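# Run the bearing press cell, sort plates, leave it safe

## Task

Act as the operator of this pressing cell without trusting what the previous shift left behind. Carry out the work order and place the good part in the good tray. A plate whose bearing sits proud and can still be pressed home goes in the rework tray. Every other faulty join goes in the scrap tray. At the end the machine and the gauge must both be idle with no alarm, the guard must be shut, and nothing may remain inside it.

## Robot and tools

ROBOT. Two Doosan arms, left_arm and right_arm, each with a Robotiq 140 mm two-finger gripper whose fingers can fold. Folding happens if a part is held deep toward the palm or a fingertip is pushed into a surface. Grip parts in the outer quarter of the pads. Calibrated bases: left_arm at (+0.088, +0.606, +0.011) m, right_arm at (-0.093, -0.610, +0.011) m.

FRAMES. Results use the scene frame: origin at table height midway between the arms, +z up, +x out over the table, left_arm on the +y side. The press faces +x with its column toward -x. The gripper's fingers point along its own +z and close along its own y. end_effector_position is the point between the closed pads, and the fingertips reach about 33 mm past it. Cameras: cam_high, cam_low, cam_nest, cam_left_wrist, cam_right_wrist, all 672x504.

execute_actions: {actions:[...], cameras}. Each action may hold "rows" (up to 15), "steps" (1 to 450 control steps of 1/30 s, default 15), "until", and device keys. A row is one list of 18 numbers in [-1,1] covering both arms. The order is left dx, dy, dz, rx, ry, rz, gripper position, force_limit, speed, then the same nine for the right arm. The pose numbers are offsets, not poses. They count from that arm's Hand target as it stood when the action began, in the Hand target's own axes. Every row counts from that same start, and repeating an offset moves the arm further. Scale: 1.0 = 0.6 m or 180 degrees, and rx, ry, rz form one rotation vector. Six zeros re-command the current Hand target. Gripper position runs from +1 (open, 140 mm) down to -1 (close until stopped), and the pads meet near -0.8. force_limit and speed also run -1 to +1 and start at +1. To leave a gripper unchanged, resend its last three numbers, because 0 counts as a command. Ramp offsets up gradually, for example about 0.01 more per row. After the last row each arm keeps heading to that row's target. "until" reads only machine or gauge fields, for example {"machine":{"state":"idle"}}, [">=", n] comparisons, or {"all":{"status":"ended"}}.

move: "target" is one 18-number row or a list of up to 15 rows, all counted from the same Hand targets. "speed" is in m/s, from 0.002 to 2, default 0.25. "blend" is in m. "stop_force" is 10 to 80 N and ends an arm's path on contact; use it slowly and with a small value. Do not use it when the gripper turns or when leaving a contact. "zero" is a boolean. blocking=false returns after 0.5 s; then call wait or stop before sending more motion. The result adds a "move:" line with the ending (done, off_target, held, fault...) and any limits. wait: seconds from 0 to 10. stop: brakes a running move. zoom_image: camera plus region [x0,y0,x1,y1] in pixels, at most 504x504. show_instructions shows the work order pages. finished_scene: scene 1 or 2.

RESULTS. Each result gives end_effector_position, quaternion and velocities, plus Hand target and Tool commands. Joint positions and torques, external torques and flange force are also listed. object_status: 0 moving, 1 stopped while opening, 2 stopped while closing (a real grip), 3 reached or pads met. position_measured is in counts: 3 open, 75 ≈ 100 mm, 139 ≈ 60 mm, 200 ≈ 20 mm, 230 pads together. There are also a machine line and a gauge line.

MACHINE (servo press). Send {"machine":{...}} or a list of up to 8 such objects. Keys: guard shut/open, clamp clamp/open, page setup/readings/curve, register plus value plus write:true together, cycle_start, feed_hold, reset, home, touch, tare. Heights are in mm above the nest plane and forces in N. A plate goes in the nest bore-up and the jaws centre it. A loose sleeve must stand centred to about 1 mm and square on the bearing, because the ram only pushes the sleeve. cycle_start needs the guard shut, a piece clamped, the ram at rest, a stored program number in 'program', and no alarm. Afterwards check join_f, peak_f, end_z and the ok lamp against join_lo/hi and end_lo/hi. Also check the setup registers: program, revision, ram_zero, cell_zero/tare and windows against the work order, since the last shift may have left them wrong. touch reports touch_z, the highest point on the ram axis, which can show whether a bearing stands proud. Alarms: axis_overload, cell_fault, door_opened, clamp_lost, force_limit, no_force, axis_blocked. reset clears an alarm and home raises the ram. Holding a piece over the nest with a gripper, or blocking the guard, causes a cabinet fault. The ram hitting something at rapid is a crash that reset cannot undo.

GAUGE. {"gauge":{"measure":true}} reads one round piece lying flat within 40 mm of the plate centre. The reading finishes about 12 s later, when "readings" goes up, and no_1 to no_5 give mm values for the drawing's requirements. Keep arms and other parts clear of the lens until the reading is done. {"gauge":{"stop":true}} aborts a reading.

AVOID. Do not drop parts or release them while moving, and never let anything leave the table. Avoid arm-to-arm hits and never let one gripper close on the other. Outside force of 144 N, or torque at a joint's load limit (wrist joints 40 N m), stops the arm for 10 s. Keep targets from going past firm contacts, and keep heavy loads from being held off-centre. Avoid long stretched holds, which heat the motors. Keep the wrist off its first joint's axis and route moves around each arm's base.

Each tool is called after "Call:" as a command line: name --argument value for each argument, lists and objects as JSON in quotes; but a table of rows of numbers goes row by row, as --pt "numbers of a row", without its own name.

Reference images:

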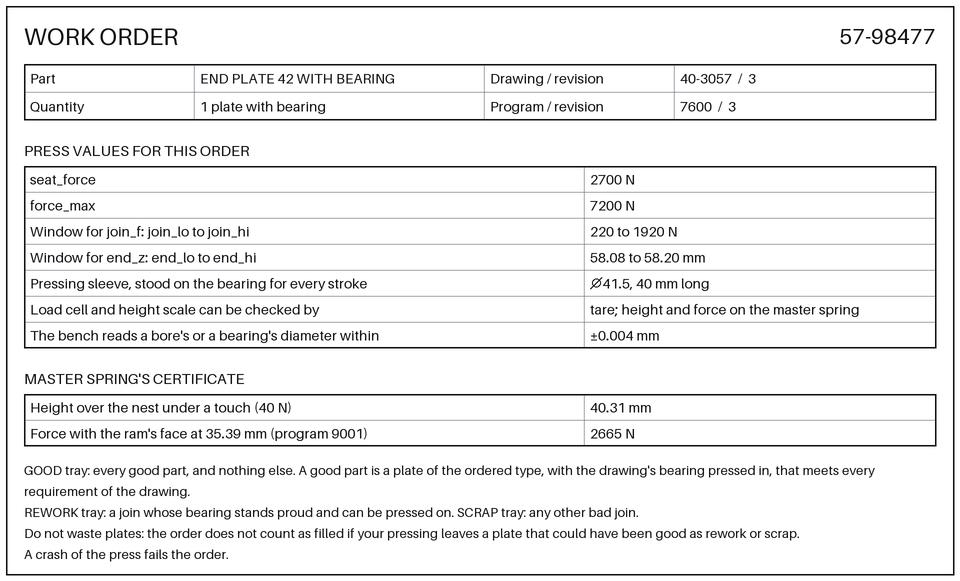

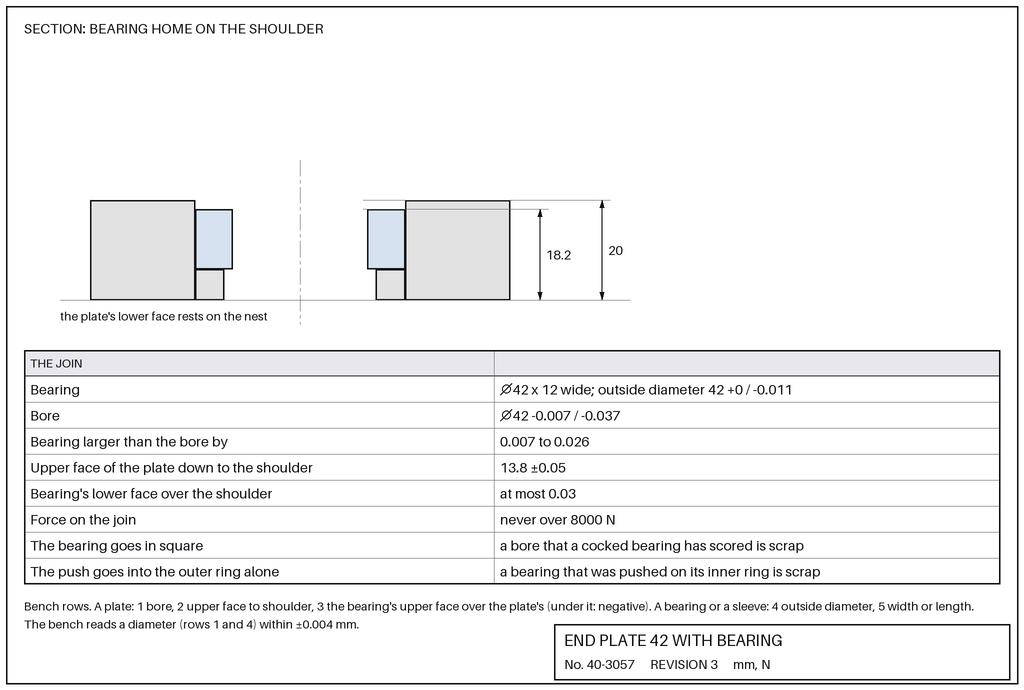

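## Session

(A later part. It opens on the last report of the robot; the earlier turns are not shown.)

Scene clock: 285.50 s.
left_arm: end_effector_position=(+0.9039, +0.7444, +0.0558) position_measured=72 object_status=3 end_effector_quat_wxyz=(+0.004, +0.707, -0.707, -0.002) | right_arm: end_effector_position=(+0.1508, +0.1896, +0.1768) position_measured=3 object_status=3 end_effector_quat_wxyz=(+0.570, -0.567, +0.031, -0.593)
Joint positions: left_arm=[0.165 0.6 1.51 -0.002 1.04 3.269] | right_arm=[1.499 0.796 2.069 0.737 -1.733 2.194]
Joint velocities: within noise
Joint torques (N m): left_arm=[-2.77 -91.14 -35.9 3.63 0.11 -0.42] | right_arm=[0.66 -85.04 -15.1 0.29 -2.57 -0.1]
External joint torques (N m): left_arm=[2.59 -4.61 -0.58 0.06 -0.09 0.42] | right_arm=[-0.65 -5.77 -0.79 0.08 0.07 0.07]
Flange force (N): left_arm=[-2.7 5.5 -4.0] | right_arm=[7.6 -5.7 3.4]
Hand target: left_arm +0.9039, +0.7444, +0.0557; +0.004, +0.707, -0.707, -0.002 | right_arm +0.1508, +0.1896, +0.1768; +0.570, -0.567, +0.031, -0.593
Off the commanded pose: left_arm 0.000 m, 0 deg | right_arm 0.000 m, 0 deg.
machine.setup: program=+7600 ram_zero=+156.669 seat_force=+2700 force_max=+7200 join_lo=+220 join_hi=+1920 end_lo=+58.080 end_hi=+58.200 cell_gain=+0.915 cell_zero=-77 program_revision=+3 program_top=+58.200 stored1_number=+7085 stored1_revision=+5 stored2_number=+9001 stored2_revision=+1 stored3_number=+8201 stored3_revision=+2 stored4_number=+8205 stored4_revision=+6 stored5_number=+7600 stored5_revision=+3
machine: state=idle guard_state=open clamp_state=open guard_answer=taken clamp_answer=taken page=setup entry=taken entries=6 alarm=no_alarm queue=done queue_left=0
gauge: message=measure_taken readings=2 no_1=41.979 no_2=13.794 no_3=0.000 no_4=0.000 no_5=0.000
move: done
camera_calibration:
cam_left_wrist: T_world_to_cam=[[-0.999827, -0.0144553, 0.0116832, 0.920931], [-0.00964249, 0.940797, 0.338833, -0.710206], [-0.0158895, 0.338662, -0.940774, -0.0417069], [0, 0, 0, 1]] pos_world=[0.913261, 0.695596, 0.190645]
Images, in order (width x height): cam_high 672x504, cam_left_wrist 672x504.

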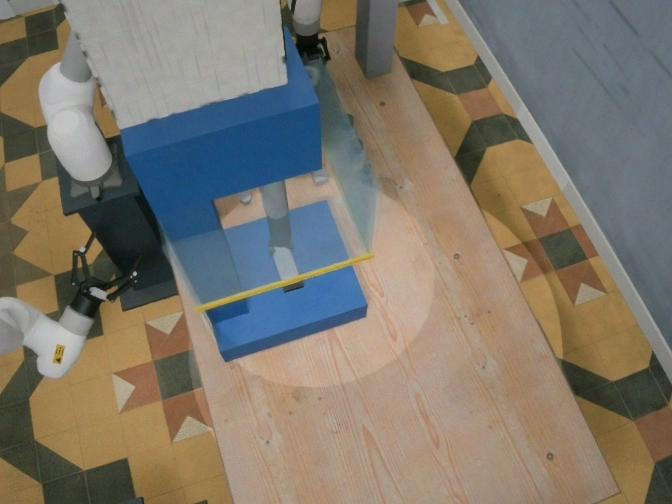

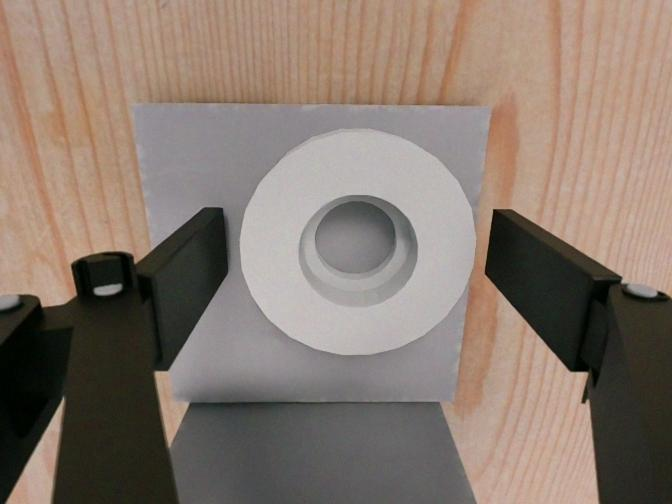

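Call:
execute_actions --actions '[{"rows":[[0,0,0,0,0,0,-1,0.2,-0.9,0,0,0,0,0,0,1,1,1]],"steps":75}]' --cameras '[]'

Call:
move --pt "0 0 -0.09 0 0 0 -1 0.2 -0.9 0 0 0 0 0 0 1 1 1" --pt "0.3733 0.3305 -0.1 0 0 0 -1 0.2 -0.9 0 0 0 0 0 0 1 1 1" --pt "0.4688 0.3905 -0.1 0 0 0 -1 0.2 -0.9 0 0 0 0 0 0 1 1 1" --pt "0.4688 0.3905 -0.005 0 0 0 -1 0.2 -0.9 0 0 0 0 0 0 1 1 1" --speed '[0.1,0.3,0.2,0.1]' --cameras '["cam_left_wrist"]'

Call:
move --target '[0,0,0.02,0,0,0,-1,0.2,-0.9,0,0,0,0,0,0,1,1,1]' --speed 0.015 --stop_force 12 --cameras '["cam_left_wrist"]'

Scene clock: 288.77 s.
left_arm: end_effector_position=(+0.9039, +0.7444, +0.0557) position_measured=105 object_status=2 end_effector_quat_wxyz=(+0.004, +0.707, -0.707, -0.002) | right_arm: end_effector_position=(+0.1508, +0.1896, +0.1768) position_measured=3 object_status=3 end_effector_quat_wxyz=(+0.570, -0.567, +0.031, -0.593)
Joint positions: left_arm=[0.165 0.6 1.51 -0.002 1.04 3.269] | right_arm=[1.499 0.796 2.069 0.737 -1.733 2.194]
Joint velocities: within noise
Joint torques (N m): left_arm=[-3.76 -77.9 -29.96 3.4 -0.72 -0.36] | right_arm=[0.65 -85.3 -15.07 0.35 -2.57 -0.02]
External joint torques (N m): left_arm=[3.88 -17.74 -6.47 0.3 0.74 0.36] | right_arm=[-0.66 -5.71 -1.01 0.03 0.07 -0.01]
Flange force (N): left_arm=[-3.6 9.0 -20.0] | right_arm=[7.2 -5.7 3.7]
Hand target: left_arm +0.9039, +0.7444, +0.0557; +0.004, +0.707, -0.707, -0.002 | right_arm +0.1508, +0.1896, +0.1768; +0.570, -0.567, +0.031, -0.593
Off the commanded pose: left_arm 0.000 m, 0 deg | right_arm 0.000 m, 0 deg.
machine.setup: program=+7600 ram_zero=+156.669 seat_force=+2700 force_max=+7200 join_lo=+220 join_hi=+1920 end_lo=+58.080 end_hi=+58.200 cell_gain=+0.915 cell_zero=-77 program_revision=+3 program_top=+58.200 stored1_number=+7085 stored1_revision=+5 stored2_number=+9001 stored2_revision=+1 stored3_number=+8201 stored3_revision=+2 stored4_number=+8205 stored4_revision=+6 stored5_number=+7600 stored5_revision=+3
machine: state=idle guard_state=open clamp_state=open guard_answer=taken clamp_answer=taken page=setup entry=taken entries=6 alarm=no_alarm queue=done queue_left=0
gauge: message=measure_taken readings=2 no_1=41.979 no_2=13.794 no_3=0.000 no_4=0.000 no_5=0.000
No camera images: "cameras" was empty.

Scene clock: 291.87 s.
left_arm: end_effector_position=(+0.6699, +0.4629, +0.0615) position_measured=105 object_status=2 end_effector_quat_wxyz=(+0.004, +0.707, -0.707, -0.002) | right_arm: end_effector_position=(+0.1508, +0.1896, +0.1768) position_measured=3 object_status=3 end_effector_quat_wxyz=(+0.570, -0.567, +0.031, -0.593)
Joint positions: left_arm=[-0.258 0.289 1.991 -0.007 0.869 2.849] | right_arm=[1.499 0.796 2.069 0.737 -1.733 2.194]
Joint velocities: within noise
Joint torques (N m): left_arm=[-3.21 -61.05 -32.83 3.15 0.17 -0.45] | right_arm=[0.72 -85.49 -14.97 0.39 -2.61 -0.04]
External joint torques (N m): left_arm=[3.31 -1.33 0.53 0.11 -0.17 0.45] | right_arm=[-0.71 -5.54 -1.1 -0.02 0.11 0.01]
Flange force (N): left_arm=[-6.7 1.0 -0.8] | right_arm=[6.9 -5.5 3.9]
Hand target: left_arm +0.6699, +0.4629, +0.0614; +0.004, +0.707, -0.707, -0.002 | right_arm +0.1508, +0.1896, +0.1768; +0.570, -0.567, +0.031, -0.593
Off the commanded pose: left_arm 0.000 m, 0 deg | right_arm 0.000 m, 0 deg.
machine.setup: program=+7600 ram_zero=+156.669 seat_force=+2700 force_max=+7200 join_lo=+220 join_hi=+1920 end_lo=+58.080 end_hi=+58.200 cell_gain=+0.915 cell_zero=-77 program_revision=+3 program_top=+58.200 stored1_number=+7085 stored1_revision=+5 stored2_number=+9001 stored2_revision=+1 stored3_number=+8201 stored3_revision=+2 stored4_number=+8205 stored4_revision=+6 stored5_number=+7600 stored5_revision=+3
machine: state=idle guard_state=open clamp_state=open guard_answer=taken clamp_answer=taken page=setup entry=taken entries=6 alarm=no_alarm queue=done queue_left=0
gauge: message=measure_taken readings=2 no_1=41.979 no_2=13.794 no_3=0.000 no_4=0.000 no_5=0.000
move: done
camera_calibration:
cam_left_wrist: T_world_to_cam=[[-0.999827, -0.0144556, 0.0116816, 0.682837], [-0.00964183, 0.940765, 0.338922, -0.44953], [-0.0158889, 0.33875, -0.940742, 0.0551336], [0, 0, 0, 1]] pos_world=[0.679261, 0.414096, 0.196245]
Images, in order (width x height): cam_left_wrist 672x504.

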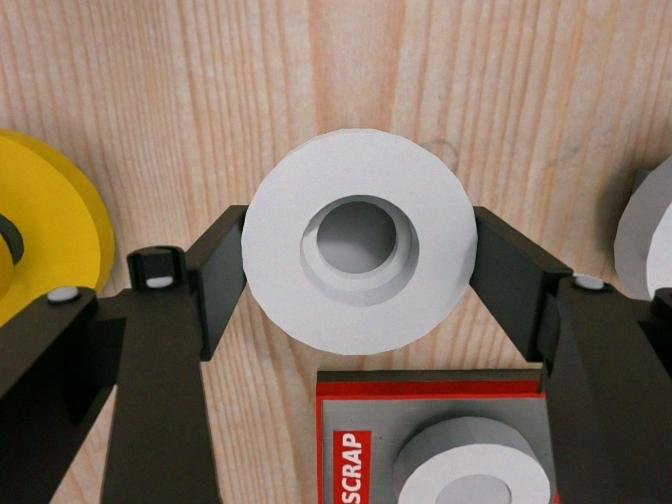

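Scene clock: 293.17 s.
left_arm: end_effector_position=(+0.6699, +0.4628, +0.0514) position_measured=105 object_status=2 end_effector_quat_wxyz=(+0.004, +0.707, -0.707, -0.002) | right_arm: end_effector_position=(+0.1508, +0.1896, +0.1768) position_measured=3 object_status=3 end_effector_quat_wxyz=(+0.570, -0.567, +0.031, -0.593)
Joint positions: left_arm=[-0.258 0.3 1.998 -0.007 0.85 2.849] | right_arm=[1.499 0.796 2.069 0.737 -1.733 2.194]
Joint velocities: within noise
Joint torques (N m): left_arm=[-3.52 -40.7 -23.15 2.92 -2.68 -0.43] | right_arm=[0.79 -85.5 -15.17 0.31 -2.48 -0.11]
External joint torques (N m): left_arm=[3.38 -21.4 -8.48 0.29 2.67 0.44] | right_arm=[-0.8 -5.2 -0.77 0.06 -0.01 0.07]
Flange force (N): left_arm=[-8.5 8.7 -36.1] | right_arm=[6.9 -4.8 3.2]
Hand target: left_arm +0.6699, +0.4628, +0.0514; +0.004, +0.707, -0.707, -0.002 (not the last commanded pose) | right_arm +0.1508, +0.1896, +0.1768; +0.570, -0.567, +0.031, -0.593
Off the commanded pose: left_arm 0.002 m, 0 deg | right_arm 0.000 m, 0 deg.
machine.setup: program=+7600 ram_zero=+156.669 seat_force=+2700 force_max=+7200 join_lo=+220 join_hi=+1920 end_lo=+58.080 end_hi=+58.200 cell_gain=+0.915 cell_zero=-77 program_revision=+3 program_top=+58.200 stored1_number=+7085 stored1_revision=+5 stored2_number=+9001 stored2_revision=+1 stored3_number=+8201 stored3_revision=+2 stored4_number=+8205 stored4_revision=+6 stored5_number=+7600 stored5_revision=+3
machine: state=idle guard_state=open clamp_state=open guard_answer=taken clamp_answer=taken page=setup entry=taken entries=6 alarm=no_alarm queue=done queue_left=0
gauge: message=measure_taken readings=2 no_1=41.979 no_2=13.794 no_3=0.000 no_4=0.000 no_5=0.000
move: contact (left_arm)
camera_calibration:
cam_left_wrist: T_world_to_cam=[[-0.999829, -0.0144823, 0.0114613, 0.682908], [-0.00974314, 0.940796, 0.338832, -0.446035], [-0.0156898, 0.338663, -0.940777, 0.0455375], [0, 0, 0, 1]] pos_world=[0.67916, 0.414096, 0.186145]
Images, in order (width x height): cam_left_wrist 672x504.

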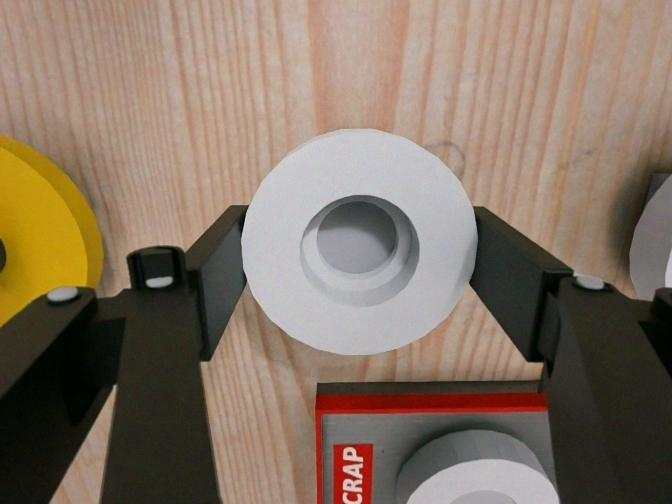

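Call:
execute_actions --actions '[{"rows":[[0,0,0,0,0,0,0.45,0.2,-0.8,0,0,0,0,0,0,1,1,1]],"steps":35}]' --cameras '[]'

Call:
move --pt "0 0 -0.15 0 0 0 0.45 0.2 -0.8 0 0 0 0 0 0 1 1 1" --pt "0.1 0.1 -0.2 0 0.1667 0 0.45 0.2 -0.8 0 0 0 0 0 0 1 1 1" --speed '[0.15,0.25]' --cameras '["cam_left_wrist","cam_nest"]'

Scene clock: 295.23 s.
left_arm: end_effector_position=(+0.6699, +0.4628, +0.0514) position_measured=72 object_status=3 end_effector_quat_wxyz=(+0.004, +0.707, -0.707, -0.002) | right_arm: end_effector_position=(+0.1508, +0.1896, +0.1768) position_measured=3 object_status=3 end_effector_quat_wxyz=(+0.570, -0.567, +0.031, -0.593)
Joint positions: left_arm=[-0.258 0.3 1.998 -0.007 0.85 2.849] | right_arm=[1.499 0.796 2.069 0.737 -1.733 2.194]
Joint velocities: within noise
Joint torques (N m): left_arm=[-2.71 -59.71 -31.02 3.13 0.01 -0.44] | right_arm=[0.97 -85.23 -15.12 0.35 -2.51 -0.06]
External joint torques (N m): left_arm=[2.61 -2.69 -0.67 0.08 -0.02 0.44] | right_arm=[-0.93 -6.35 -0.97 0.03 0 0.02]
Flange force (N): left_arm=[-5.4 0.8 -3.6] | right_arm=[8.4 -6.0 4.0]
Hand target: left_arm +0.6699, +0.4628, +0.0514; +0.004, +0.707, -0.707, -0.002 | right_arm +0.1508, +0.1896, +0.1768; +0.570, -0.567, +0.031, -0.593
Off the commanded pose: left_arm 0.000 m, 0 deg | right_arm 0.000 m, 0 deg.
machine.setup: program=+7600 ram_zero=+156.669 seat_force=+2700 force_max=+7200 join_lo=+220 join_hi=+1920 end_lo=+58.080 end_hi=+58.200 cell_gain=+0.915 cell_zero=-77 program_revision=+3 program_top=+58.200 stored1_number=+7085 stored1_revision=+5 stored2_number=+9001 stored2_revision=+1 stored3_number=+8201 stored3_revision=+2 stored4_number=+8205 stored4_revision=+6 stored5_number=+7600 stored5_revision=+3
machine: state=idle guard_state=open clamp_state=open guard_answer=taken clamp_answer=taken page=setup entry=taken entries=6 alarm=no_alarm queue=done queue_left=0
gauge: message=measure_taken readings=2 no_1=41.979 no_2=13.794 no_3=0.000 no_4=0.000 no_5=0.000
No camera images: "cameras" was empty.

Scene clock: 297.50 s.
left_arm: end_effector_position=(+0.6109, +0.4031, +0.1720) position_measured=72 object_status=3 end_effector_quat_wxyz=(+0.187, +0.684, -0.682, +0.181) | right_arm: end_effector_position=(+0.1508, +0.1896, +0.1768) position_measured=3 object_status=3 end_effector_quat_wxyz=(+0.570, -0.567, +0.031, -0.593)
Joint positions: left_arm=[-0.096 0.109 2.072 -0.637 0.994 3.37] | right_arm=[1.499 0.796 2.069 0.737 -1.733 2.194]
Joint velocities: within noise
Joint torques (N m): left_arm=[-2.24 -42.25 -32.84 1.81 0.41 -0.57] | right_arm=[0.63 -85.17 -15 0.32 -2.52 -0.01]
External joint torques (N m): left_arm=[2.28 -2.79 -0.72 -0.1 -0.07 0.57] | right_arm=[-0.63 -5.95 -1.04 0.06 0.01 -0.03]
Flange force (N): left_arm=[-3.2 2.4 -4.9] | right_arm=[7.5 -6.0 3.7]
Hand target: left_arm +0.6109, +0.4031, +0.1720; +0.187, +0.684, -0.682, +0.182 | right_arm +0.1508, +0.1896, +0.1768; +0.570, -0.567, +0.031, -0.593
Off the commanded pose: left_arm 0.000 m, 0 deg | right_arm 0.000 m, 0 deg.
machine.setup: program=+7600 ram_zero=+156.669 seat_force=+2700 force_max=+7200 join_lo=+220 join_hi=+1920 end_lo=+58.080 end_hi=+58.200 cell_gain=+0.915 cell_zero=-77 program_revision=+3 program_top=+58.200 stored1_number=+7085 stored1_revision=+5 stored2_number=+9001 stored2_revision=+1 stored3_number=+8201 stored3_revision=+2 stored4_number=+8205 stored4_revision=+6 stored5_number=+7600 stored5_revision=+3
machine: state=idle guard_state=open clamp_state=open guard_answer=taken clamp_answer=taken page=setup entry=taken entries=6 alarm=no_alarm queue=done queue_left=0
gauge: message=measure_taken readings=2 no_1=41.979 no_2=13.794 no_3=0.000 no_4=0.000 no_5=0.000
move: done
camera_calibration:
cam_left_wrist: T_world_to_cam=[[-0.999784, -0.0107628, 0.0177891, 0.619057], [-0.0137416, 0.984136, -0.176883, -0.357649], [-0.0156031, -0.177089, -0.984071, 0.393612], [0, 0, 0, 1]] pos_world=[0.62015, 0.428342, 0.313067]
Images, in order (width x height): cam_nest 672x504, cam_left_wrist 672x504.

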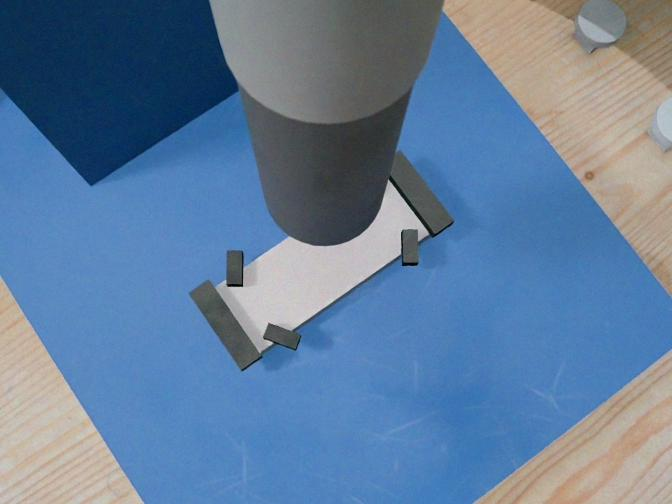

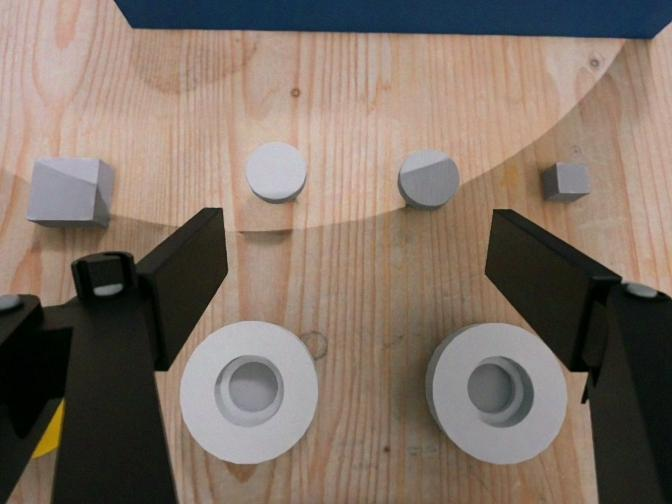

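Call:
move --pt "0.0459 -0.08 0.1458 0 0 0 0.3 0.2 -0.8 0 0 0 0 0 0 1 1 1" --pt "-0.0041 -0.08 0.2324 0 0 0 0.3 0.2 -0.8 0 0 0 0 0 0 1 1 1" --speed '[0.15,0.05]' --cameras '["cam_left_wrist"]'

Scene clock: 300.37 s.
left_arm: end_effector_position=(+0.6580, +0.3352, +0.0499) position_measured=91 object_status=3 end_effector_quat_wxyz=(+0.187, +0.684, -0.682, +0.182) | right_arm: end_effector_position=(+0.1508, +0.1896, +0.1768) position_measured=3 object_status=3 end_effector_quat_wxyz=(+0.570, -0.567, +0.031, -0.593)
Joint positions: left_arm=[-0.201 0.333 2.066 -0.774 0.777 3.475] | right_arm=[1.499 0.796 2.069 0.737 -1.733 2.194]
Joint velocities: within noise
Joint torques (N m): left_arm=[-2.93 -58.94 -26.2 1.06 0.45 -0.51] | right_arm=[0.7 -84.95 -15.2 0.36 -2.56 -0.08]
External joint torques (N m): left_arm=[2.62 -1.98 -0.63 0.08 0.04 0.51] | right_arm=[-0.73 -5.92 -0.9 0.02 0.07 0.05]
Flange force (N): left_arm=[-3.5 0.3 -4.6] | right_arm=[7.7 -5.7 3.7]
Hand target: left_arm +0.6580, +0.3352, +0.0499; +0.187, +0.684, -0.682, +0.182 | right_arm +0.1508, +0.1896, +0.1768; +0.570, -0.567, +0.031, -0.593
Off the commanded pose: left_arm 0.000 m, 0 deg | right_arm 0.000 m, 0 deg.
machine.setup: program=+7600 ram_zero=+156.669 seat_force=+2700 force_max=+7200 join_lo=+220 join_hi=+1920 end_lo=+58.080 end_hi=+58.200 cell_gain=+0.915 cell_zero=-77 program_revision=+3 program_top=+58.200 stored1_number=+7085 stored1_revision=+5 stored2_number=+9001 stored2_revision=+1 stored3_number=+8201 stored3_revision=+2 stored4_number=+8205 stored4_revision=+6 stored5_number=+7600 stored5_revision=+3
machine: state=idle guard_state=open clamp_state=open guard_answer=taken clamp_answer=taken page=setup entry=taken entries=6 alarm=no_alarm queue=done queue_left=0
gauge: message=measure_taken readings=2 no_1=41.979 no_2=13.794 no_3=0.000 no_4=0.000 no_5=0.000
move: done
camera_calibration:
cam_left_wrist: T_world_to_cam=[[-0.999785, -0.0106627, 0.0177718, 0.667556], [-0.0136416, 0.98412, -0.176982, -0.311818], [-0.0156025, -0.177186, -0.984054, 0.262198], [0, 0, 0, 1]] pos_world=[0.66725, 0.360442, 0.190967]
Images, in order (width x height): cam_left_wrist 672x504.

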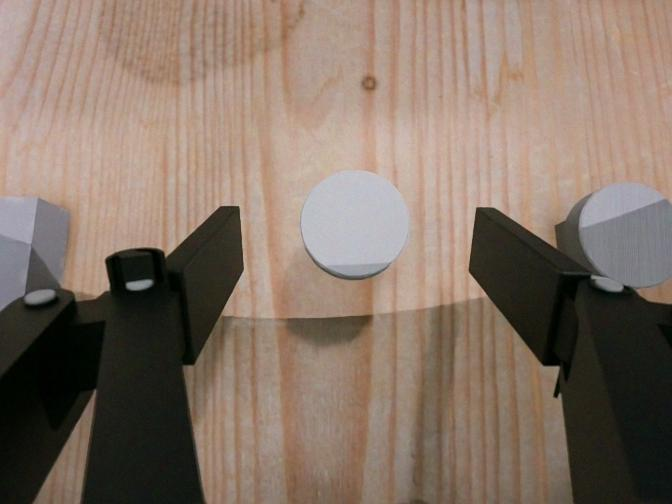

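Call:
move --target '[0,0,0.006,0,0,0,0.3,0.2,-0.8,0,0,0,0,0,0,1,1,1]' --speed 0.02 --cameras '[]'

Call:
execute_actions --actions '[{"rows":[[0,0,0,0,0,0,-1,0.1,-0.9,0,0,0,0,0,0,1,1,1]],"steps":75}]' --cameras '["cam_left_wrist"]'

Scene clock: 301.27 s.
left_arm: end_effector_position=(+0.6580, +0.3334, +0.0468) position_measured=91 object_status=3 end_effector_quat_wxyz=(+0.187, +0.684, -0.682, +0.182) | right_arm: end_effector_position=(+0.1508, +0.1896, +0.1768) position_measured=3 object_status=3 end_effector_quat_wxyz=(+0.570, -0.567, +0.031, -0.593)
Joint positions: left_arm=[-0.204 0.338 2.067 -0.779 0.771 3.478] | right_arm=[1.499 0.796 2.069 0.737 -1.733 2.194]
Joint velocities: within noise
Joint torques (N m): left_arm=[-2.12 -57.44 -25.87 1 0.6 -0.48] | right_arm=[0.46 -85.61 -15.21 0.33 -2.57 -0.05]
External joint torques (N m): left_arm=[2.11 -3.7 -0.7 0.15 -0.11 0.48] | right_arm=[-0.45 -5.55 -0.87 0.05 0.07 0.01]
Flange force (N): left_arm=[-1.8 2.5 -6.3] | right_arm=[7.1 -5.7 3.2]
Hand target: left_arm +0.6580, +0.3334, +0.0468; +0.187, +0.684, -0.682, +0.182 | right_arm +0.1508, +0.1896, +0.1768; +0.570, -0.567, +0.031, -0.593
Off the commanded pose: left_arm 0.000 m, 0 deg | right_arm 0.000 m, 0 deg.
machine.setup: program=+7600 ram_zero=+156.669 seat_force=+2700 force_max=+7200 join_lo=+220 join_hi=+1920 end_lo=+58.080 end_hi=+58.200 cell_gain=+0.915 cell_zero=-77 program_revision=+3 program_top=+58.200 stored1_number=+7085 stored1_revision=+5 stored2_number=+9001 stored2_revision=+1 stored3_number=+8201 stored3_revision=+2 stored4_number=+8205 stored4_revision=+6 stored5_number=+7600 stored5_revision=+3
machine: state=idle guard_state=open clamp_state=open guard_answer=taken clamp_answer=taken page=setup entry=taken entries=6 alarm=no_alarm queue=done queue_left=0
gauge: message=measure_taken readings=2 no_1=41.979 no_2=13.794 no_3=0.000 no_4=0.000 no_5=0.000
move: done
No camera images: "cameras" was empty.

Scene clock: 303.97 s.
left_arm: end_effector_position=(+0.6580, +0.3334, +0.0468) position_measured=170 object_status=2 end_effector_quat_wxyz=(+0.187, +0.684, -0.682, +0.182) | right_arm: end_effector_position=(+0.1508, +0.1896, +0.1768) position_measured=3 object_status=3 end_effector_quat_wxyz=(+0.570, -0.567, +0.031, -0.593)
Joint positions: left_arm=[-0.204 0.338 2.067 -0.779 0.771 3.478] | right_arm=[1.499 0.796 2.069 0.737 -1.733 2.194]
Joint velocities: within noise
Joint torques (N m): left_arm=[-9.86 -47.09 -22.32 0.55 -0.37 -0.48] | right_arm=[1.01 -85.3 -15.11 0.33 -2.48 -0.05]
External joint torques (N m): left_arm=[9.67 -14.71 -4.37 0.56 0.87 0.48] | right_arm=[-1.04 -5.45 -0.96 0.04 -0.01 0.02]
Flange force (N): left_arm=[-4.9 5.1 -30.0] | right_arm=[7.1 -4.9 3.8]
Hand target: left_arm +0.6580, +0.3334, +0.0468; +0.187, +0.684, -0.682, +0.182 | right_arm +0.1508, +0.1896, +0.1768; +0.570, -0.567, +0.031, -0.593
Off the commanded pose: left_arm 0.000 m, 0 deg | right_arm 0.000 m, 0 deg.
machine.setup: program=+7600 ram_zero=+156.669 seat_force=+2700 force_max=+7200 join_lo=+220 join_hi=+1920 end_lo=+58.080 end_hi=+58.200 cell_gain=+0.915 cell_zero=-77 program_revision=+3 program_top=+58.200 stored1_number=+7085 stored1_revision=+5 stored2_number=+9001 stored2_revision=+1 stored3_number=+8201 stored3_revision=+2 stored4_number=+8205 stored4_revision=+6 stored5_number=+7600 stored5_revision=+3
machine: state=idle guard_state=open clamp_state=open guard_answer=taken clamp_answer=taken page=setup entry=taken entries=6 alarm=no_alarm queue=done queue_left=0
gauge: message=measure_taken readings=2 no_1=41.979 no_2=13.794 no_3=0.000 no_4=0.000 no_5=0.000
camera_calibration:
cam_left_wrist: T_world_to_cam=[[-0.999784, -0.0107608, 0.0177909, 0.667622], [-0.013743, 0.984101, -0.177077, -0.310503], [-0.0156025, -0.177283, -0.984036, 0.25886], [0, 0, 0, 1]] pos_world=[0.66725, 0.358642, 0.187867]
Images, in order (width x height): cam_left_wrist 672x504.

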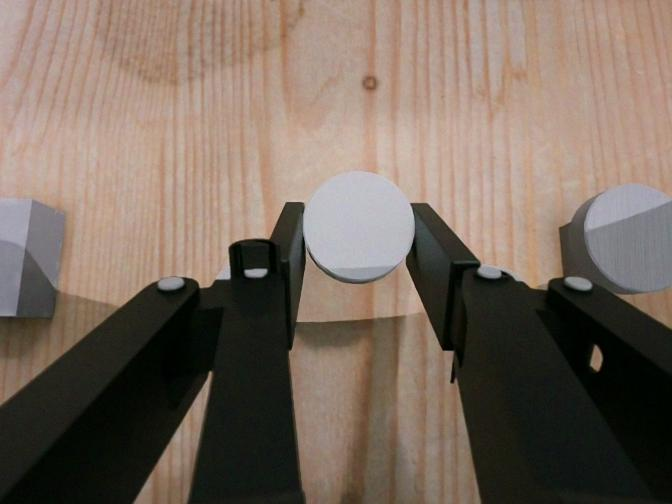

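Call:
move --pt "0.0608 0 -0.1054 0 0 0 -1 0.1 -0.9 0 0 0 0 0 0 1 1 1" --pt "-0.2091 -0.0792 -0.2612 0 0 0 -1 0.1 -0.9 0 0 0 0 0 0 1 1 1" --pt "-0.5526 -0.4133 -0.4595 0 0 0 -1 0.1 -0.9 0 0 0 0 0 0 1 1 1" --pt "-0.59 -0.4133 -0.3946 0 0 0 -1 0.1 -0.9 0 0 0 0 0 0 1 1 1" --speed '[0.1,0.25,0.25,0.08]' --cameras '["cam_left_wrist","cam_low"]'

Scene clock: 308.23 s.
left_arm: end_effector_position=(+0.9058, +0.7587, +0.0717) position_measured=170 object_status=2 end_effector_quat_wxyz=(+0.187, +0.684, -0.682, +0.182) | right_arm: end_effector_position=(+0.1508, +0.1896, +0.1768) position_measured=3 object_status=3 end_effector_quat_wxyz=(+0.570, -0.567, +0.031, -0.593)
Joint positions: left_arm=[0.371 0.694 1.404 -0.517 1.279 3.682] | right_arm=[1.499 0.796 2.069 0.737 -1.733 2.194]
Joint velocities: within noise
Joint torques (N m): left_arm=[-2.91 -99.94 -35.15 2 0.9 -0.62] | right_arm=[0.91 -85.72 -15.18 0.34 -2.57 -0.12]
External joint torques (N m): left_arm=[2.55 -2.62 -0.14 0.09 -0.13 0.62] | right_arm=[-0.91 -5.52 -0.95 0.04 0.07 0.09]
Flange force (N): left_arm=[-0.8 4.7 -2.3] | right_arm=[7.2 -5.1 3.8]
Hand target: left_arm +0.9058, +0.7587, +0.0716; +0.187, +0.684, -0.682, +0.182 | right_arm +0.1508, +0.1896, +0.1768; +0.570, -0.567, +0.031, -0.593
Off the commanded pose: left_arm 0.000 m, 0 deg | right_arm 0.000 m, 0 deg.
machine.setup: program=+7600 ram_zero=+156.669 seat_force=+2700 force_max=+7200 join_lo=+220 join_hi=+1920 end_lo=+58.080 end_hi=+58.200 cell_gain=+0.915 cell_zero=-77 program_revision=+3 program_top=+58.200 stored1_number=+7085 stored1_revision=+5 stored2_number=+9001 stored2_revision=+1 stored3_number=+8201 stored3_revision=+2 stored4_number=+8205 stored4_revision=+6 stored5_number=+7600 stored5_revision=+3
machine: state=idle guard_state=open clamp_state=open guard_answer=taken clamp_answer=taken page=setup entry=taken entries=6 alarm=no_alarm queue=done queue_left=0
gauge: message=measure_taken readings=2 no_1=41.979 no_2=13.794 no_3=0.000 no_4=0.000 no_5=0.000
move: done
camera_calibration:
cam_left_wrist: T_world_to_cam=[[-0.999784, -0.0107608, 0.0177909, 0.919501], [-0.013743, 0.984101, -0.177077, -0.721128], [-0.0156025, -0.177283, -0.984036, 0.362609], [0, 0, 0, 1]] pos_world=[0.91505, 0.783842, 0.212767]
Images, in order (width x height): cam_low 672x504, cam_left_wrist 672x504.

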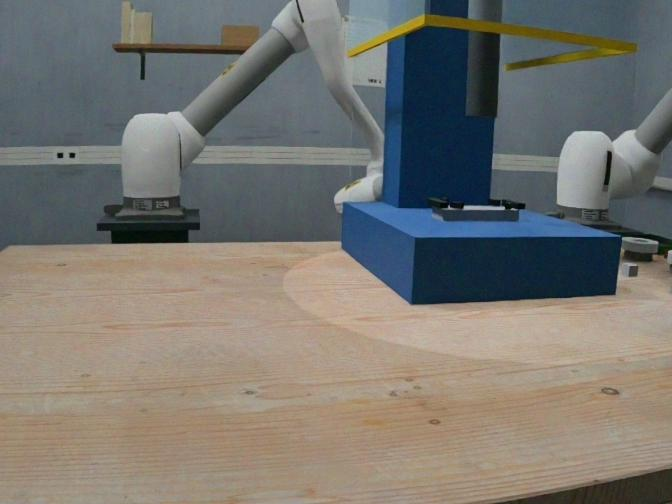

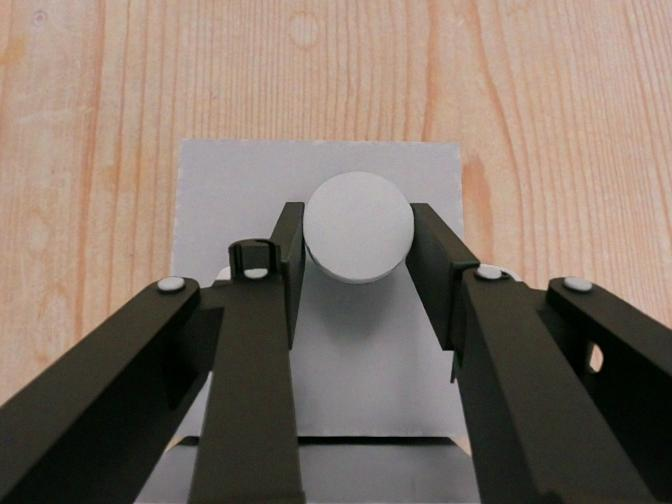

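Call:
move --target '[-0.02,0,0.0346,0,0,0,-1,0.1,-0.9,0,0,0,0,0,0,1,1,1]' --speed 0.015 --stop_force 12 --cameras '[]'

Scene clock: 309.70 s.
left_arm: end_effector_position=(+0.9058, +0.7587, +0.0624) position_measured=170 object_status=2 end_effector_quat_wxyz=(+0.187, +0.684, -0.682, +0.182) | right_arm: end_effector_position=(+0.1508, +0.1896, +0.1768) position_measured=3 object_status=3 end_effector_quat_wxyz=(+0.570, -0.567, +0.031, -0.593)
Joint positions: left_arm=[0.371 0.701 1.409 -0.519 1.268 3.689] | right_arm=[1.499 0.796 2.069 0.737 -1.733 2.194]
Joint velocities: within noise
Joint torques (N m): left_arm=[-6.13 -80.56 -26.65 3.57 -1.95 -0.58] | right_arm=[0.62 -85.28 -15.28 0.39 -2.59 -0.06]
External joint torques (N m): left_arm=[6.08 -21.68 -8.12 -1.49 2.72 0.58] | right_arm=[-0.65 -5.51 -0.86 -0.01 0.1 0.02]
Flange force (N): left_arm=[8.2 9.8 -24.3] | right_arm=[7.2 -5.4 3.5]
Hand target: left_arm +0.9058, +0.7586, +0.0624; +0.187, +0.684, -0.682, +0.182 (not the last commanded pose) | right_arm +0.1508, +0.1896, +0.1768; +0.570, -0.567, +0.031, -0.593
Off the commanded pose: left_arm 0.015 m, 0 deg | right_arm 0.000 m, 0 deg.
machine.setup: program=+7600 ram_zero=+156.669 seat_force=+2700 force_max=+7200 join_lo=+220 join_hi=+1920 end_lo=+58.080 end_hi=+58.200 cell_gain=+0.915 cell_zero=-77 program_revision=+3 program_top=+58.200 stored1_number=+7085 stored1_revision=+5 stored2_number=+9001 stored2_revision=+1 stored3_number=+8201 stored3_revision=+2 stored4_number=+8205 stored4_revision=+6 stored5_number=+7600 stored5_revision=+3
machine: state=idle guard_state=open clamp_state=open guard_answer=taken clamp_answer=taken page=setup entry=taken entries=6 alarm=no_alarm queue=done queue_left=0
gauge: message=measure_taken readings=2 no_1=41.979 no_2=13.794 no_3=0.000 no_4=0.000 no_5=0.000
move: contact (left_arm)
No camera images: "cameras" was empty.

Call:
execute_actions --actions '[{"rows":[[0,0,0,0,0,0,0.3,0.1,-0.8,0,0,0,0,0,0,1,1,1]],"steps":35}]' --cameras '[]'

Call:
move --pt "0.0458 0 -0.0794 0 0 0 0.3 0.1 -0.8 0 0 0 0 0 0 1 1 1" --pt "0.3892 0.3333 0.119 0 0 0 0.3 0.1 -0.8 0 0 0 0 0 0 1 1 1" --speed '[0.1,0.3]' --cameras '[]'

Call:
execute_actions --actions '[{"gauge":{"measure":true},"steps":430,"until":{"gauge":{"readings":[">=",3]}}}]' --cameras '["cam_left_wrist"]'

Scene clock: 311.27 s.
left_arm: end_effector_position=(+0.9058, +0.7586, +0.0624) position_measured=91 object_status=3 end_effector_quat_wxyz=(+0.187, +0.684, -0.682, +0.182) | right_arm: end_effector_position=(+0.1508, +0.1896, +0.1768) position_measured=3 object_status=3 end_effector_quat_wxyz=(+0.570, -0.567, +0.031, -0.593)
Joint positions: left_arm=[0.371 0.701 1.409 -0.519 1.268 3.689] | right_arm=[1.499 0.796 2.069 0.737 -1.733 2.194]
Joint velocities: within noise
Joint torques (N m): left_arm=[-2.84 -98.9 -34.18 2.01 0.73 -0.42] | right_arm=[0.33 -85.07 -15.26 0.38 -2.54 -0.04]
External joint torques (N m): left_arm=[2.56 -4.34 -0.87 0.06 0.04 0.42] | right_arm=[-0.32 -6.28 -0.89 0 0.04 0.01]
Flange force (N): left_arm=[0.5 4.9 -4.2] | right_arm=[8.1 -6.6 3.3]
Hand target: left_arm +0.9058, +0.7586, +0.0624; +0.187, +0.684, -0.682, +0.182 | right_arm +0.1508, +0.1896, +0.1768; +0.570, -0.567, +0.031, -0.593
Off the commanded pose: left_arm 0.000 m, 0 deg | right_arm 0.000 m, 0 deg.
machine.setup: program=+7600 ram_zero=+156.669 seat_force=+2700 force_max=+7200 join_lo=+220 join_hi=+1920 end_lo=+58.080 end_hi=+58.200 cell_gain=+0.915 cell_zero=-77 program_revision=+3 program_top=+58.200 stored1_number=+7085 stored1_revision=+5 stored2_number=+9001 stored2_revision=+1 stored3_number=+8201 stored3_revision=+2 stored4_number=+8205 stored4_revision=+6 stored5_number=+7600 stored5_revision=+3
machine: state=idle guard_state=open clamp_state=open guard_answer=taken clamp_answer=taken page=setup entry=taken entries=6 alarm=no_alarm queue=done queue_left=0
gauge: message=measure_taken readings=2 no_1=41.979 no_2=13.794 no_3=0.000 no_4=0.000 no_5=0.000
No camera images: "cameras" was empty.

Scene clock: 313.43 s.
left_arm: end_effector_position=(+0.7065, +0.5208, +0.1195) position_measured=91 object_status=3 end_effector_quat_wxyz=(+0.187, +0.684, -0.682, +0.182) | right_arm: end_effector_position=(+0.1508, +0.1896, +0.1768) position_measured=3 object_status=3 end_effector_quat_wxyz=(+0.570, -0.567, +0.031, -0.593)
Joint positions: left_arm=[0.114 0.307 1.935 -0.618 1.044 3.572] | right_arm=[1.499 0.796 2.069 0.737 -1.733 2.194]
Joint velocities: within noise
Joint torques (N m): left_arm=[-3.67 -60.92 -31.23 1.67 0.6 -0.69] | right_arm=[0.83 -85.26 -14.97 0.35 -2.63 -0.13]
External joint torques (N m): left_arm=[3.68 -2.38 -0.42 0 0.01 0.69] | right_arm=[-0.81 -6 -1.24 0.03 0.13 0.1]
Flange force (N): left_arm=[-4.5 3.2 -4.9] | right_arm=[7.4 -5.9 4.2]
Hand target: left_arm +0.7064, +0.5207, +0.1195; +0.187, +0.684, -0.682, +0.182 | right_arm +0.1508, +0.1896, +0.1768; +0.570, -0.567, +0.031, -0.593
Off the commanded pose: left_arm 0.000 m, 0 deg | right_arm 0.000 m, 0 deg.
machine.setup: program=+7600 ram_zero=+156.669 seat_force=+2700 force_max=+7200 join_lo=+220 join_hi=+1920 end_lo=+58.080 end_hi=+58.200 cell_gain=+0.915 cell_zero=-77 program_revision=+3 program_top=+58.200 stored1_number=+7085 stored1_revision=+5 stored2_number=+9001 stored2_revision=+1 stored3_number=+8201 stored3_revision=+2 stored4_number=+8205 stored4_revision=+6 stored5_number=+7600 stored5_revision=+3
machine: state=idle guard_state=open clamp_state=open guard_answer=taken clamp_answer=taken page=setup entry=taken entries=6 alarm=no_alarm queue=done queue_left=0
gauge: message=measure_taken readings=2 no_1=41.979 no_2=13.794 no_3=0.000 no_4=0.000 no_5=0.000
move: done
No camera images: "cameras" was empty.

Scene clock: 325.63 s.
left_arm: end_effector_position=(+0.7064, +0.5207, +0.1195) position_measured=91 object_status=3 end_effector_quat_wxyz=(+0.187, +0.684, -0.682, +0.182) | right_arm: end_effector_position=(+0.1508, +0.1896, +0.1768) position_measured=3 object_status=3 end_effector_quat_wxyz=(+0.570, -0.567, +0.031, -0.593)
Joint positions: left_arm=[0.114 0.307 1.935 -0.618 1.044 3.571] | right_arm=[1.499 0.796 2.069 0.737 -1.733 2.194]
Joint velocities: within noise
Joint torques (N m): left_arm=[-3.13 -60.13 -30.89 1.61 0.63 -0.43] | right_arm=[0.35 -85.27 -15.03 0.34 -2.58 -0.07]
External joint torques (N m): left_arm=[3 -3.03 -0.67 0.05 -0.01 0.43] | right_arm=[-0.38 -6 -1.29 0.06 0.07 0.04]
Flange force (N): left_arm=[-2.6 3.4 -5.3] | right_arm=[7.0 -6.4 3.7]
Hand target: left_arm +0.7064, +0.5207, +0.1195; +0.187, +0.684, -0.682, +0.182 | right_arm +0.1508, +0.1896, +0.1768; +0.570, -0.567, +0.031, -0.593
Tool commands: left_gripper/position=+0.3 left_gripper/force_limit=+0.1 left_gripper/speed=-0.8 right_gripper/position=+1.0 right_gripper/force_limit=+1.0 right_gripper/speed=+1.0
Off the commanded pose: left_arm 0.000 m, 0 deg | right_arm 0.000 m, 0 deg.
machine.setup: program=+7600 ram_zero=+156.669 seat_force=+2700 force_max=+7200 join_lo=+220 join_hi=+1920 end_lo=+58.080 end_hi=+58.200 cell_gain=+0.915 cell_zero=-77 program_revision=+3 program_top=+58.200 stored1_number=+7085 stored1_revision=+5 stored2_number=+9001 stored2_revision=+1 stored3_number=+8201 stored3_revision=+2 stored4_number=+8205 stored4_revision=+6 stored5_number=+7600 stored5_revision=+3
machine: state=idle guard_state=open clamp_state=open guard_answer=taken clamp_answer=taken page=setup entry=taken entries=6 alarm=no_alarm queue=done queue_left=0
gauge: message=measure_taken readings=3 no_1=0.000 no_2=0.000 no_3=0.000 no_4=41.992 no_5=11.998
camera_calibration:
cam_left_wrist: T_world_to_cam=[[-0.999788, -0.0106985, 0.0175762, 0.716759], [-0.0136438, 0.984102, -0.177081, -0.481357], [-0.0154023, -0.177284, -0.984039, 0.364217], [0, 0, 0, 1]] pos_world=[0.71565, 0.545942, 0.260567]
Images, in order (width x height): cam_left_wrist 672x504.

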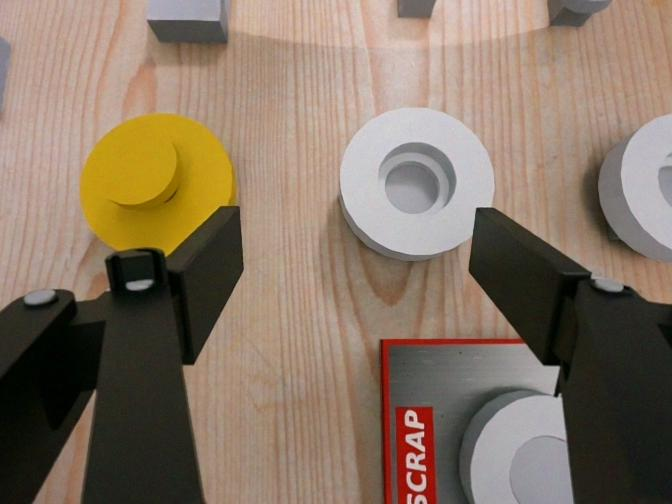

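Call:
execute_actions --actions '[{"gauge":{"measure":true},"steps":430,"until":{"gauge":{"readings":[">=",4]}}}]' --cameras '[]'

Scene clock: 339.30 s.
left_arm: end_effector_position=(+0.7064, +0.5207, +0.1195) position_measured=91 object_status=3 end_effector_quat_wxyz=(+0.187, +0.684, -0.682, +0.182) | right_arm: end_effector_position=(+0.1508, +0.1896, +0.1768) position_measured=3 object_status=3 end_effector_quat_wxyz=(+0.570, -0.567, +0.031, -0.593)
Joint positions: left_arm=[0.114 0.307 1.935 -0.618 1.044 3.571] | right_arm=[1.499 0.796 2.069 0.737 -1.733 2.194]
Joint velocities: within noise
Joint torques (N m): left_arm=[-3.31 -60.24 -31 1.61 0.59 -0.43] | right_arm=[0.85 -85.14 -15.01 0.29 -2.6 0.01]
External joint torques (N m): left_arm=[3.27 -2.92 -0.58 0.05 0.02 0.43] | right_arm=[-0.82 -5.97 -1.06 0.09 0.09 -0.04]
Flange force (N): left_arm=[-3.1 3.4 -5.4] | right_arm=[7.6 -5.9 4.0]
Hand target: left_arm +0.7064, +0.5207, +0.1195; +0.187, +0.684, -0.682, +0.182 | right_arm +0.1508, +0.1896, +0.1768; +0.570, -0.567, +0.031, -0.593
Tool commands: left_gripper/position=+0.3 left_gripper/force_limit=+0.1 left_gripper/speed=-0.8 right_gripper/position=+1.0 right_gripper/force_limit=+1.0 right_gripper/speed=+1.0
Off the commanded pose: left_arm 0.000 m, 0 deg | right_arm 0.000 m, 0 deg.
machine.setup: program=+7600 ram_zero=+156.669 seat_force=+2700 force_max=+7200 join_lo=+220 join_hi=+1920 end_lo=+58.080 end_hi=+58.200 cell_gain=+0.915 cell_zero=-77 program_revision=+3 program_top=+58.200 stored1_number=+7085 stored1_revision=+5 stored2_number=+9001 stored2_revision=+1 stored3_number=+8201 stored3_revision=+2 stored4_number=+8205 stored4_revision=+6 stored5_number=+7600 stored5_revision=+3
machine: state=idle guard_state=open clamp_state=open guard_answer=taken clamp_answer=taken page=setup entry=taken entries=6 alarm=no_alarm queue=done queue_left=0
gauge: message=measure_taken readings=4 no_1=0.000 no_2=0.000 no_3=0.000 no_4=41.991 no_5=12.007
No camera images: "cameras" was empty.

Call:
move --target '[-0.1027,-0.0227,-0.1555,0.2386,0.1528,-0.2395,0.3,0.1,-0.8,0,0,0,0,0,0,1,1,1]' --speed 0.3 --cameras '["cam_left_wrist"]'

Scene clock: 342.43 s.
left_arm: end_effector_position=(+0.7203, +0.6209, +0.1691) position_measured=91 object_status=3 end_effector_quat_wxyz=(+0.133, +0.838, -0.220, +0.482) | right_arm: end_effector_position=(+0.1508, +0.1896, +0.1768) position_measured=3 object_status=3 end_effector_quat_wxyz=(+0.570, -0.567, +0.031, -0.593)
Joint positions: left_arm=[0.348 0.119 2.368 -1.808 0.722 3.947] | right_arm=[1.499 0.796 2.069 0.737 -1.733 2.194]
Joint velocities: within noise
Joint torques (N m): left_arm=[-3.15 -33.71 -23.36 -1.71 1.72 -0.4] | right_arm=[0.67 -85.19 -15.09 0.34 -2.5 -0.04]
External joint torques (N m): left_arm=[3.13 -2.89 -0.8 -0.02 0.05 0.4] | right_arm=[-0.66 -5.87 -0.88 0.04 -0.01 0]
Flange force (N): left_arm=[0.1 -2.7 -8.4] | right_arm=[7.7 -5.8 3.5]
Hand target: left_arm +0.7203, +0.6209, +0.1691; +0.133, +0.838, -0.220, +0.482 | right_arm +0.1508, +0.1896, +0.1768; +0.570, -0.567, +0.031, -0.593
Off the commanded pose: left_arm 0.000 m, 0 deg | right_arm 0.000 m, 0 deg.
machine.setup: program=+7600 ram_zero=+156.669 seat_force=+2700 force_max=+7200 join_lo=+220 join_hi=+1920 end_lo=+58.080 end_hi=+58.200 cell_gain=+0.915 cell_zero=-77 program_revision=+3 program_top=+58.200 stored1_number=+7085 stored1_revision=+5 stored2_number=+9001 stored2_revision=+1 stored3_number=+8201 stored3_revision=+2 stored4_number=+8205 stored4_revision=+6 stored5_number=+7600 stored5_revision=+3
machine: state=idle guard_state=open clamp_state=open guard_answer=taken clamp_answer=taken page=setup entry=taken entries=6 alarm=no_alarm queue=done queue_left=0
gauge: message=measure_taken readings=4 no_1=0.000 no_2=0.000 no_3=0.000 no_4=41.991 no_5=12.007
move: done
camera_calibration:
cam_left_wrist: T_world_to_cam=[[-0.493083, -0.869634, 0.0246127, 0.897989], [-0.674503, 0.36427, -0.642147, 0.368573], [0.549467, -0.333234, -0.766186, 0.0841037], [0, 0, 0, 1]] pos_world=[0.645175, 0.674688, 0.279015]
Images, in order (width x height): cam_left_wrist 672x504.

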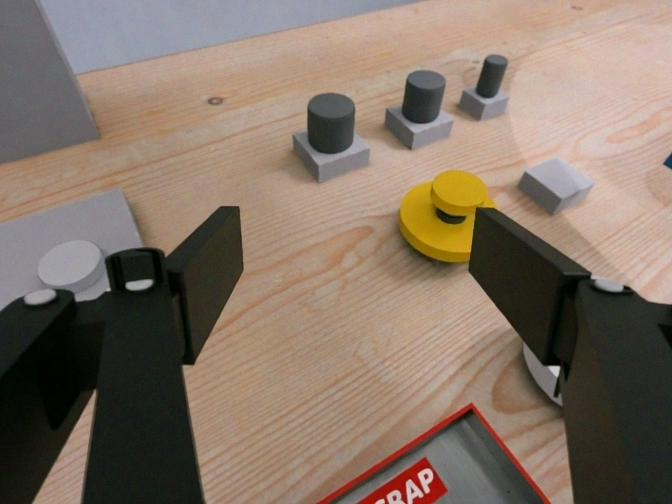

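Call:
move --target '[-0.0068,0.1443,-0.0118,-0.2887,0,0.1667,0.45,0.2,-0.8,0,0,0,0,0,0,1,1,1]' --speed 0.3 --cameras '["cam_left_wrist"]'

Scene clock: 345.07 s.
left_arm: end_effector_position=(+0.6703, +0.5498, +0.1701) position_measured=72 object_status=3 end_effector_quat_wxyz=(+0.357, +0.613, -0.608, +0.355) | right_arm: end_effector_position=(+0.1508, +0.1896, +0.1768) position_measured=3 object_status=3 end_effector_quat_wxyz=(+0.570, -0.567, +0.031, -0.593)
Joint positions: left_arm=[0.364 0.394 1.98 -0.99 1.409 3.975] | right_arm=[1.499 0.796 2.069 0.737 -1.733 2.194]
Joint velocities: within noise
Joint torques (N m): left_arm=[-3.2 -64.01 -24.91 -0.03 1.63 -0.39] | right_arm=[0.64 -85.09 -15.08 0.4 -2.59 -0.07]
External joint torques (N m): left_arm=[3.01 -2.5 -1.2 0.07 0.19 0.39] | right_arm=[-0.6 -6.3 -1 -0.02 0.07 0.04]
Flange force (N): left_arm=[0.6 2.5 -5.8] | right_arm=[8.1 -6.3 3.8]
Hand target: left_arm +0.6703, +0.5498, +0.1701; +0.357, +0.613, -0.608, +0.355 | right_arm +0.1508, +0.1896, +0.1768; +0.570, -0.567, +0.031, -0.593
Off the commanded pose: left_arm 0.000 m, 0 deg | right_arm 0.000 m, 0 deg.
machine.setup: program=+7600 ram_zero=+156.669 seat_force=+2700 force_max=+7200 join_lo=+220 join_hi=+1920 end_lo=+58.080 end_hi=+58.200 cell_gain=+0.915 cell_zero=-77 program_revision=+3 program_top=+58.200 stored1_number=+7085 stored1_revision=+5 stored2_number=+9001 stored2_revision=+1 stored3_number=+8201 stored3_revision=+2 stored4_number=+8205 stored4_revision=+6 stored5_number=+7600 stored5_revision=+3
machine: state=idle guard_state=open clamp_state=open guard_answer=taken clamp_answer=taken page=setup entry=taken entries=6 alarm=no_alarm queue=done queue_left=0
gauge: message=measure_taken readings=4 no_1=0.000 no_2=0.000 no_3=0.000 no_4=41.991 no_5=12.007
move: done
camera_calibration:
cam_left_wrist: T_world_to_cam=[[-0.999771, -0.00775487, 0.019951, 0.677995], [-0.0188621, 0.759814, -0.649867, -0.294268], [-0.0101194, -0.650095, -0.759786, 0.63682], [0, 0, 0, 1]] pos_world=[0.678733, 0.64284, 0.279085]
Images, in order (width x height): cam_left_wrist 672x504.

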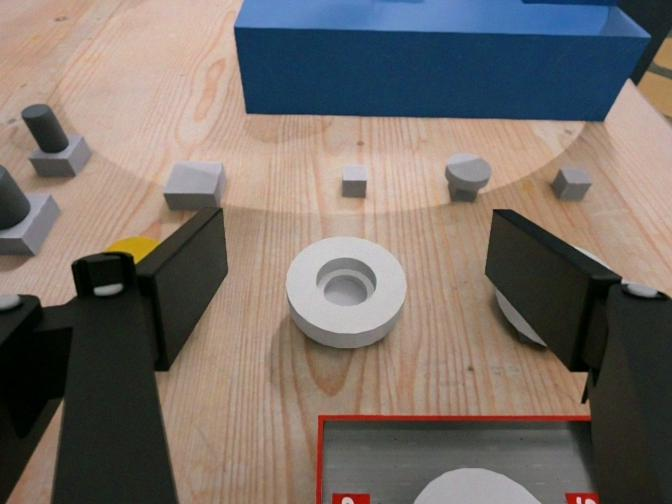

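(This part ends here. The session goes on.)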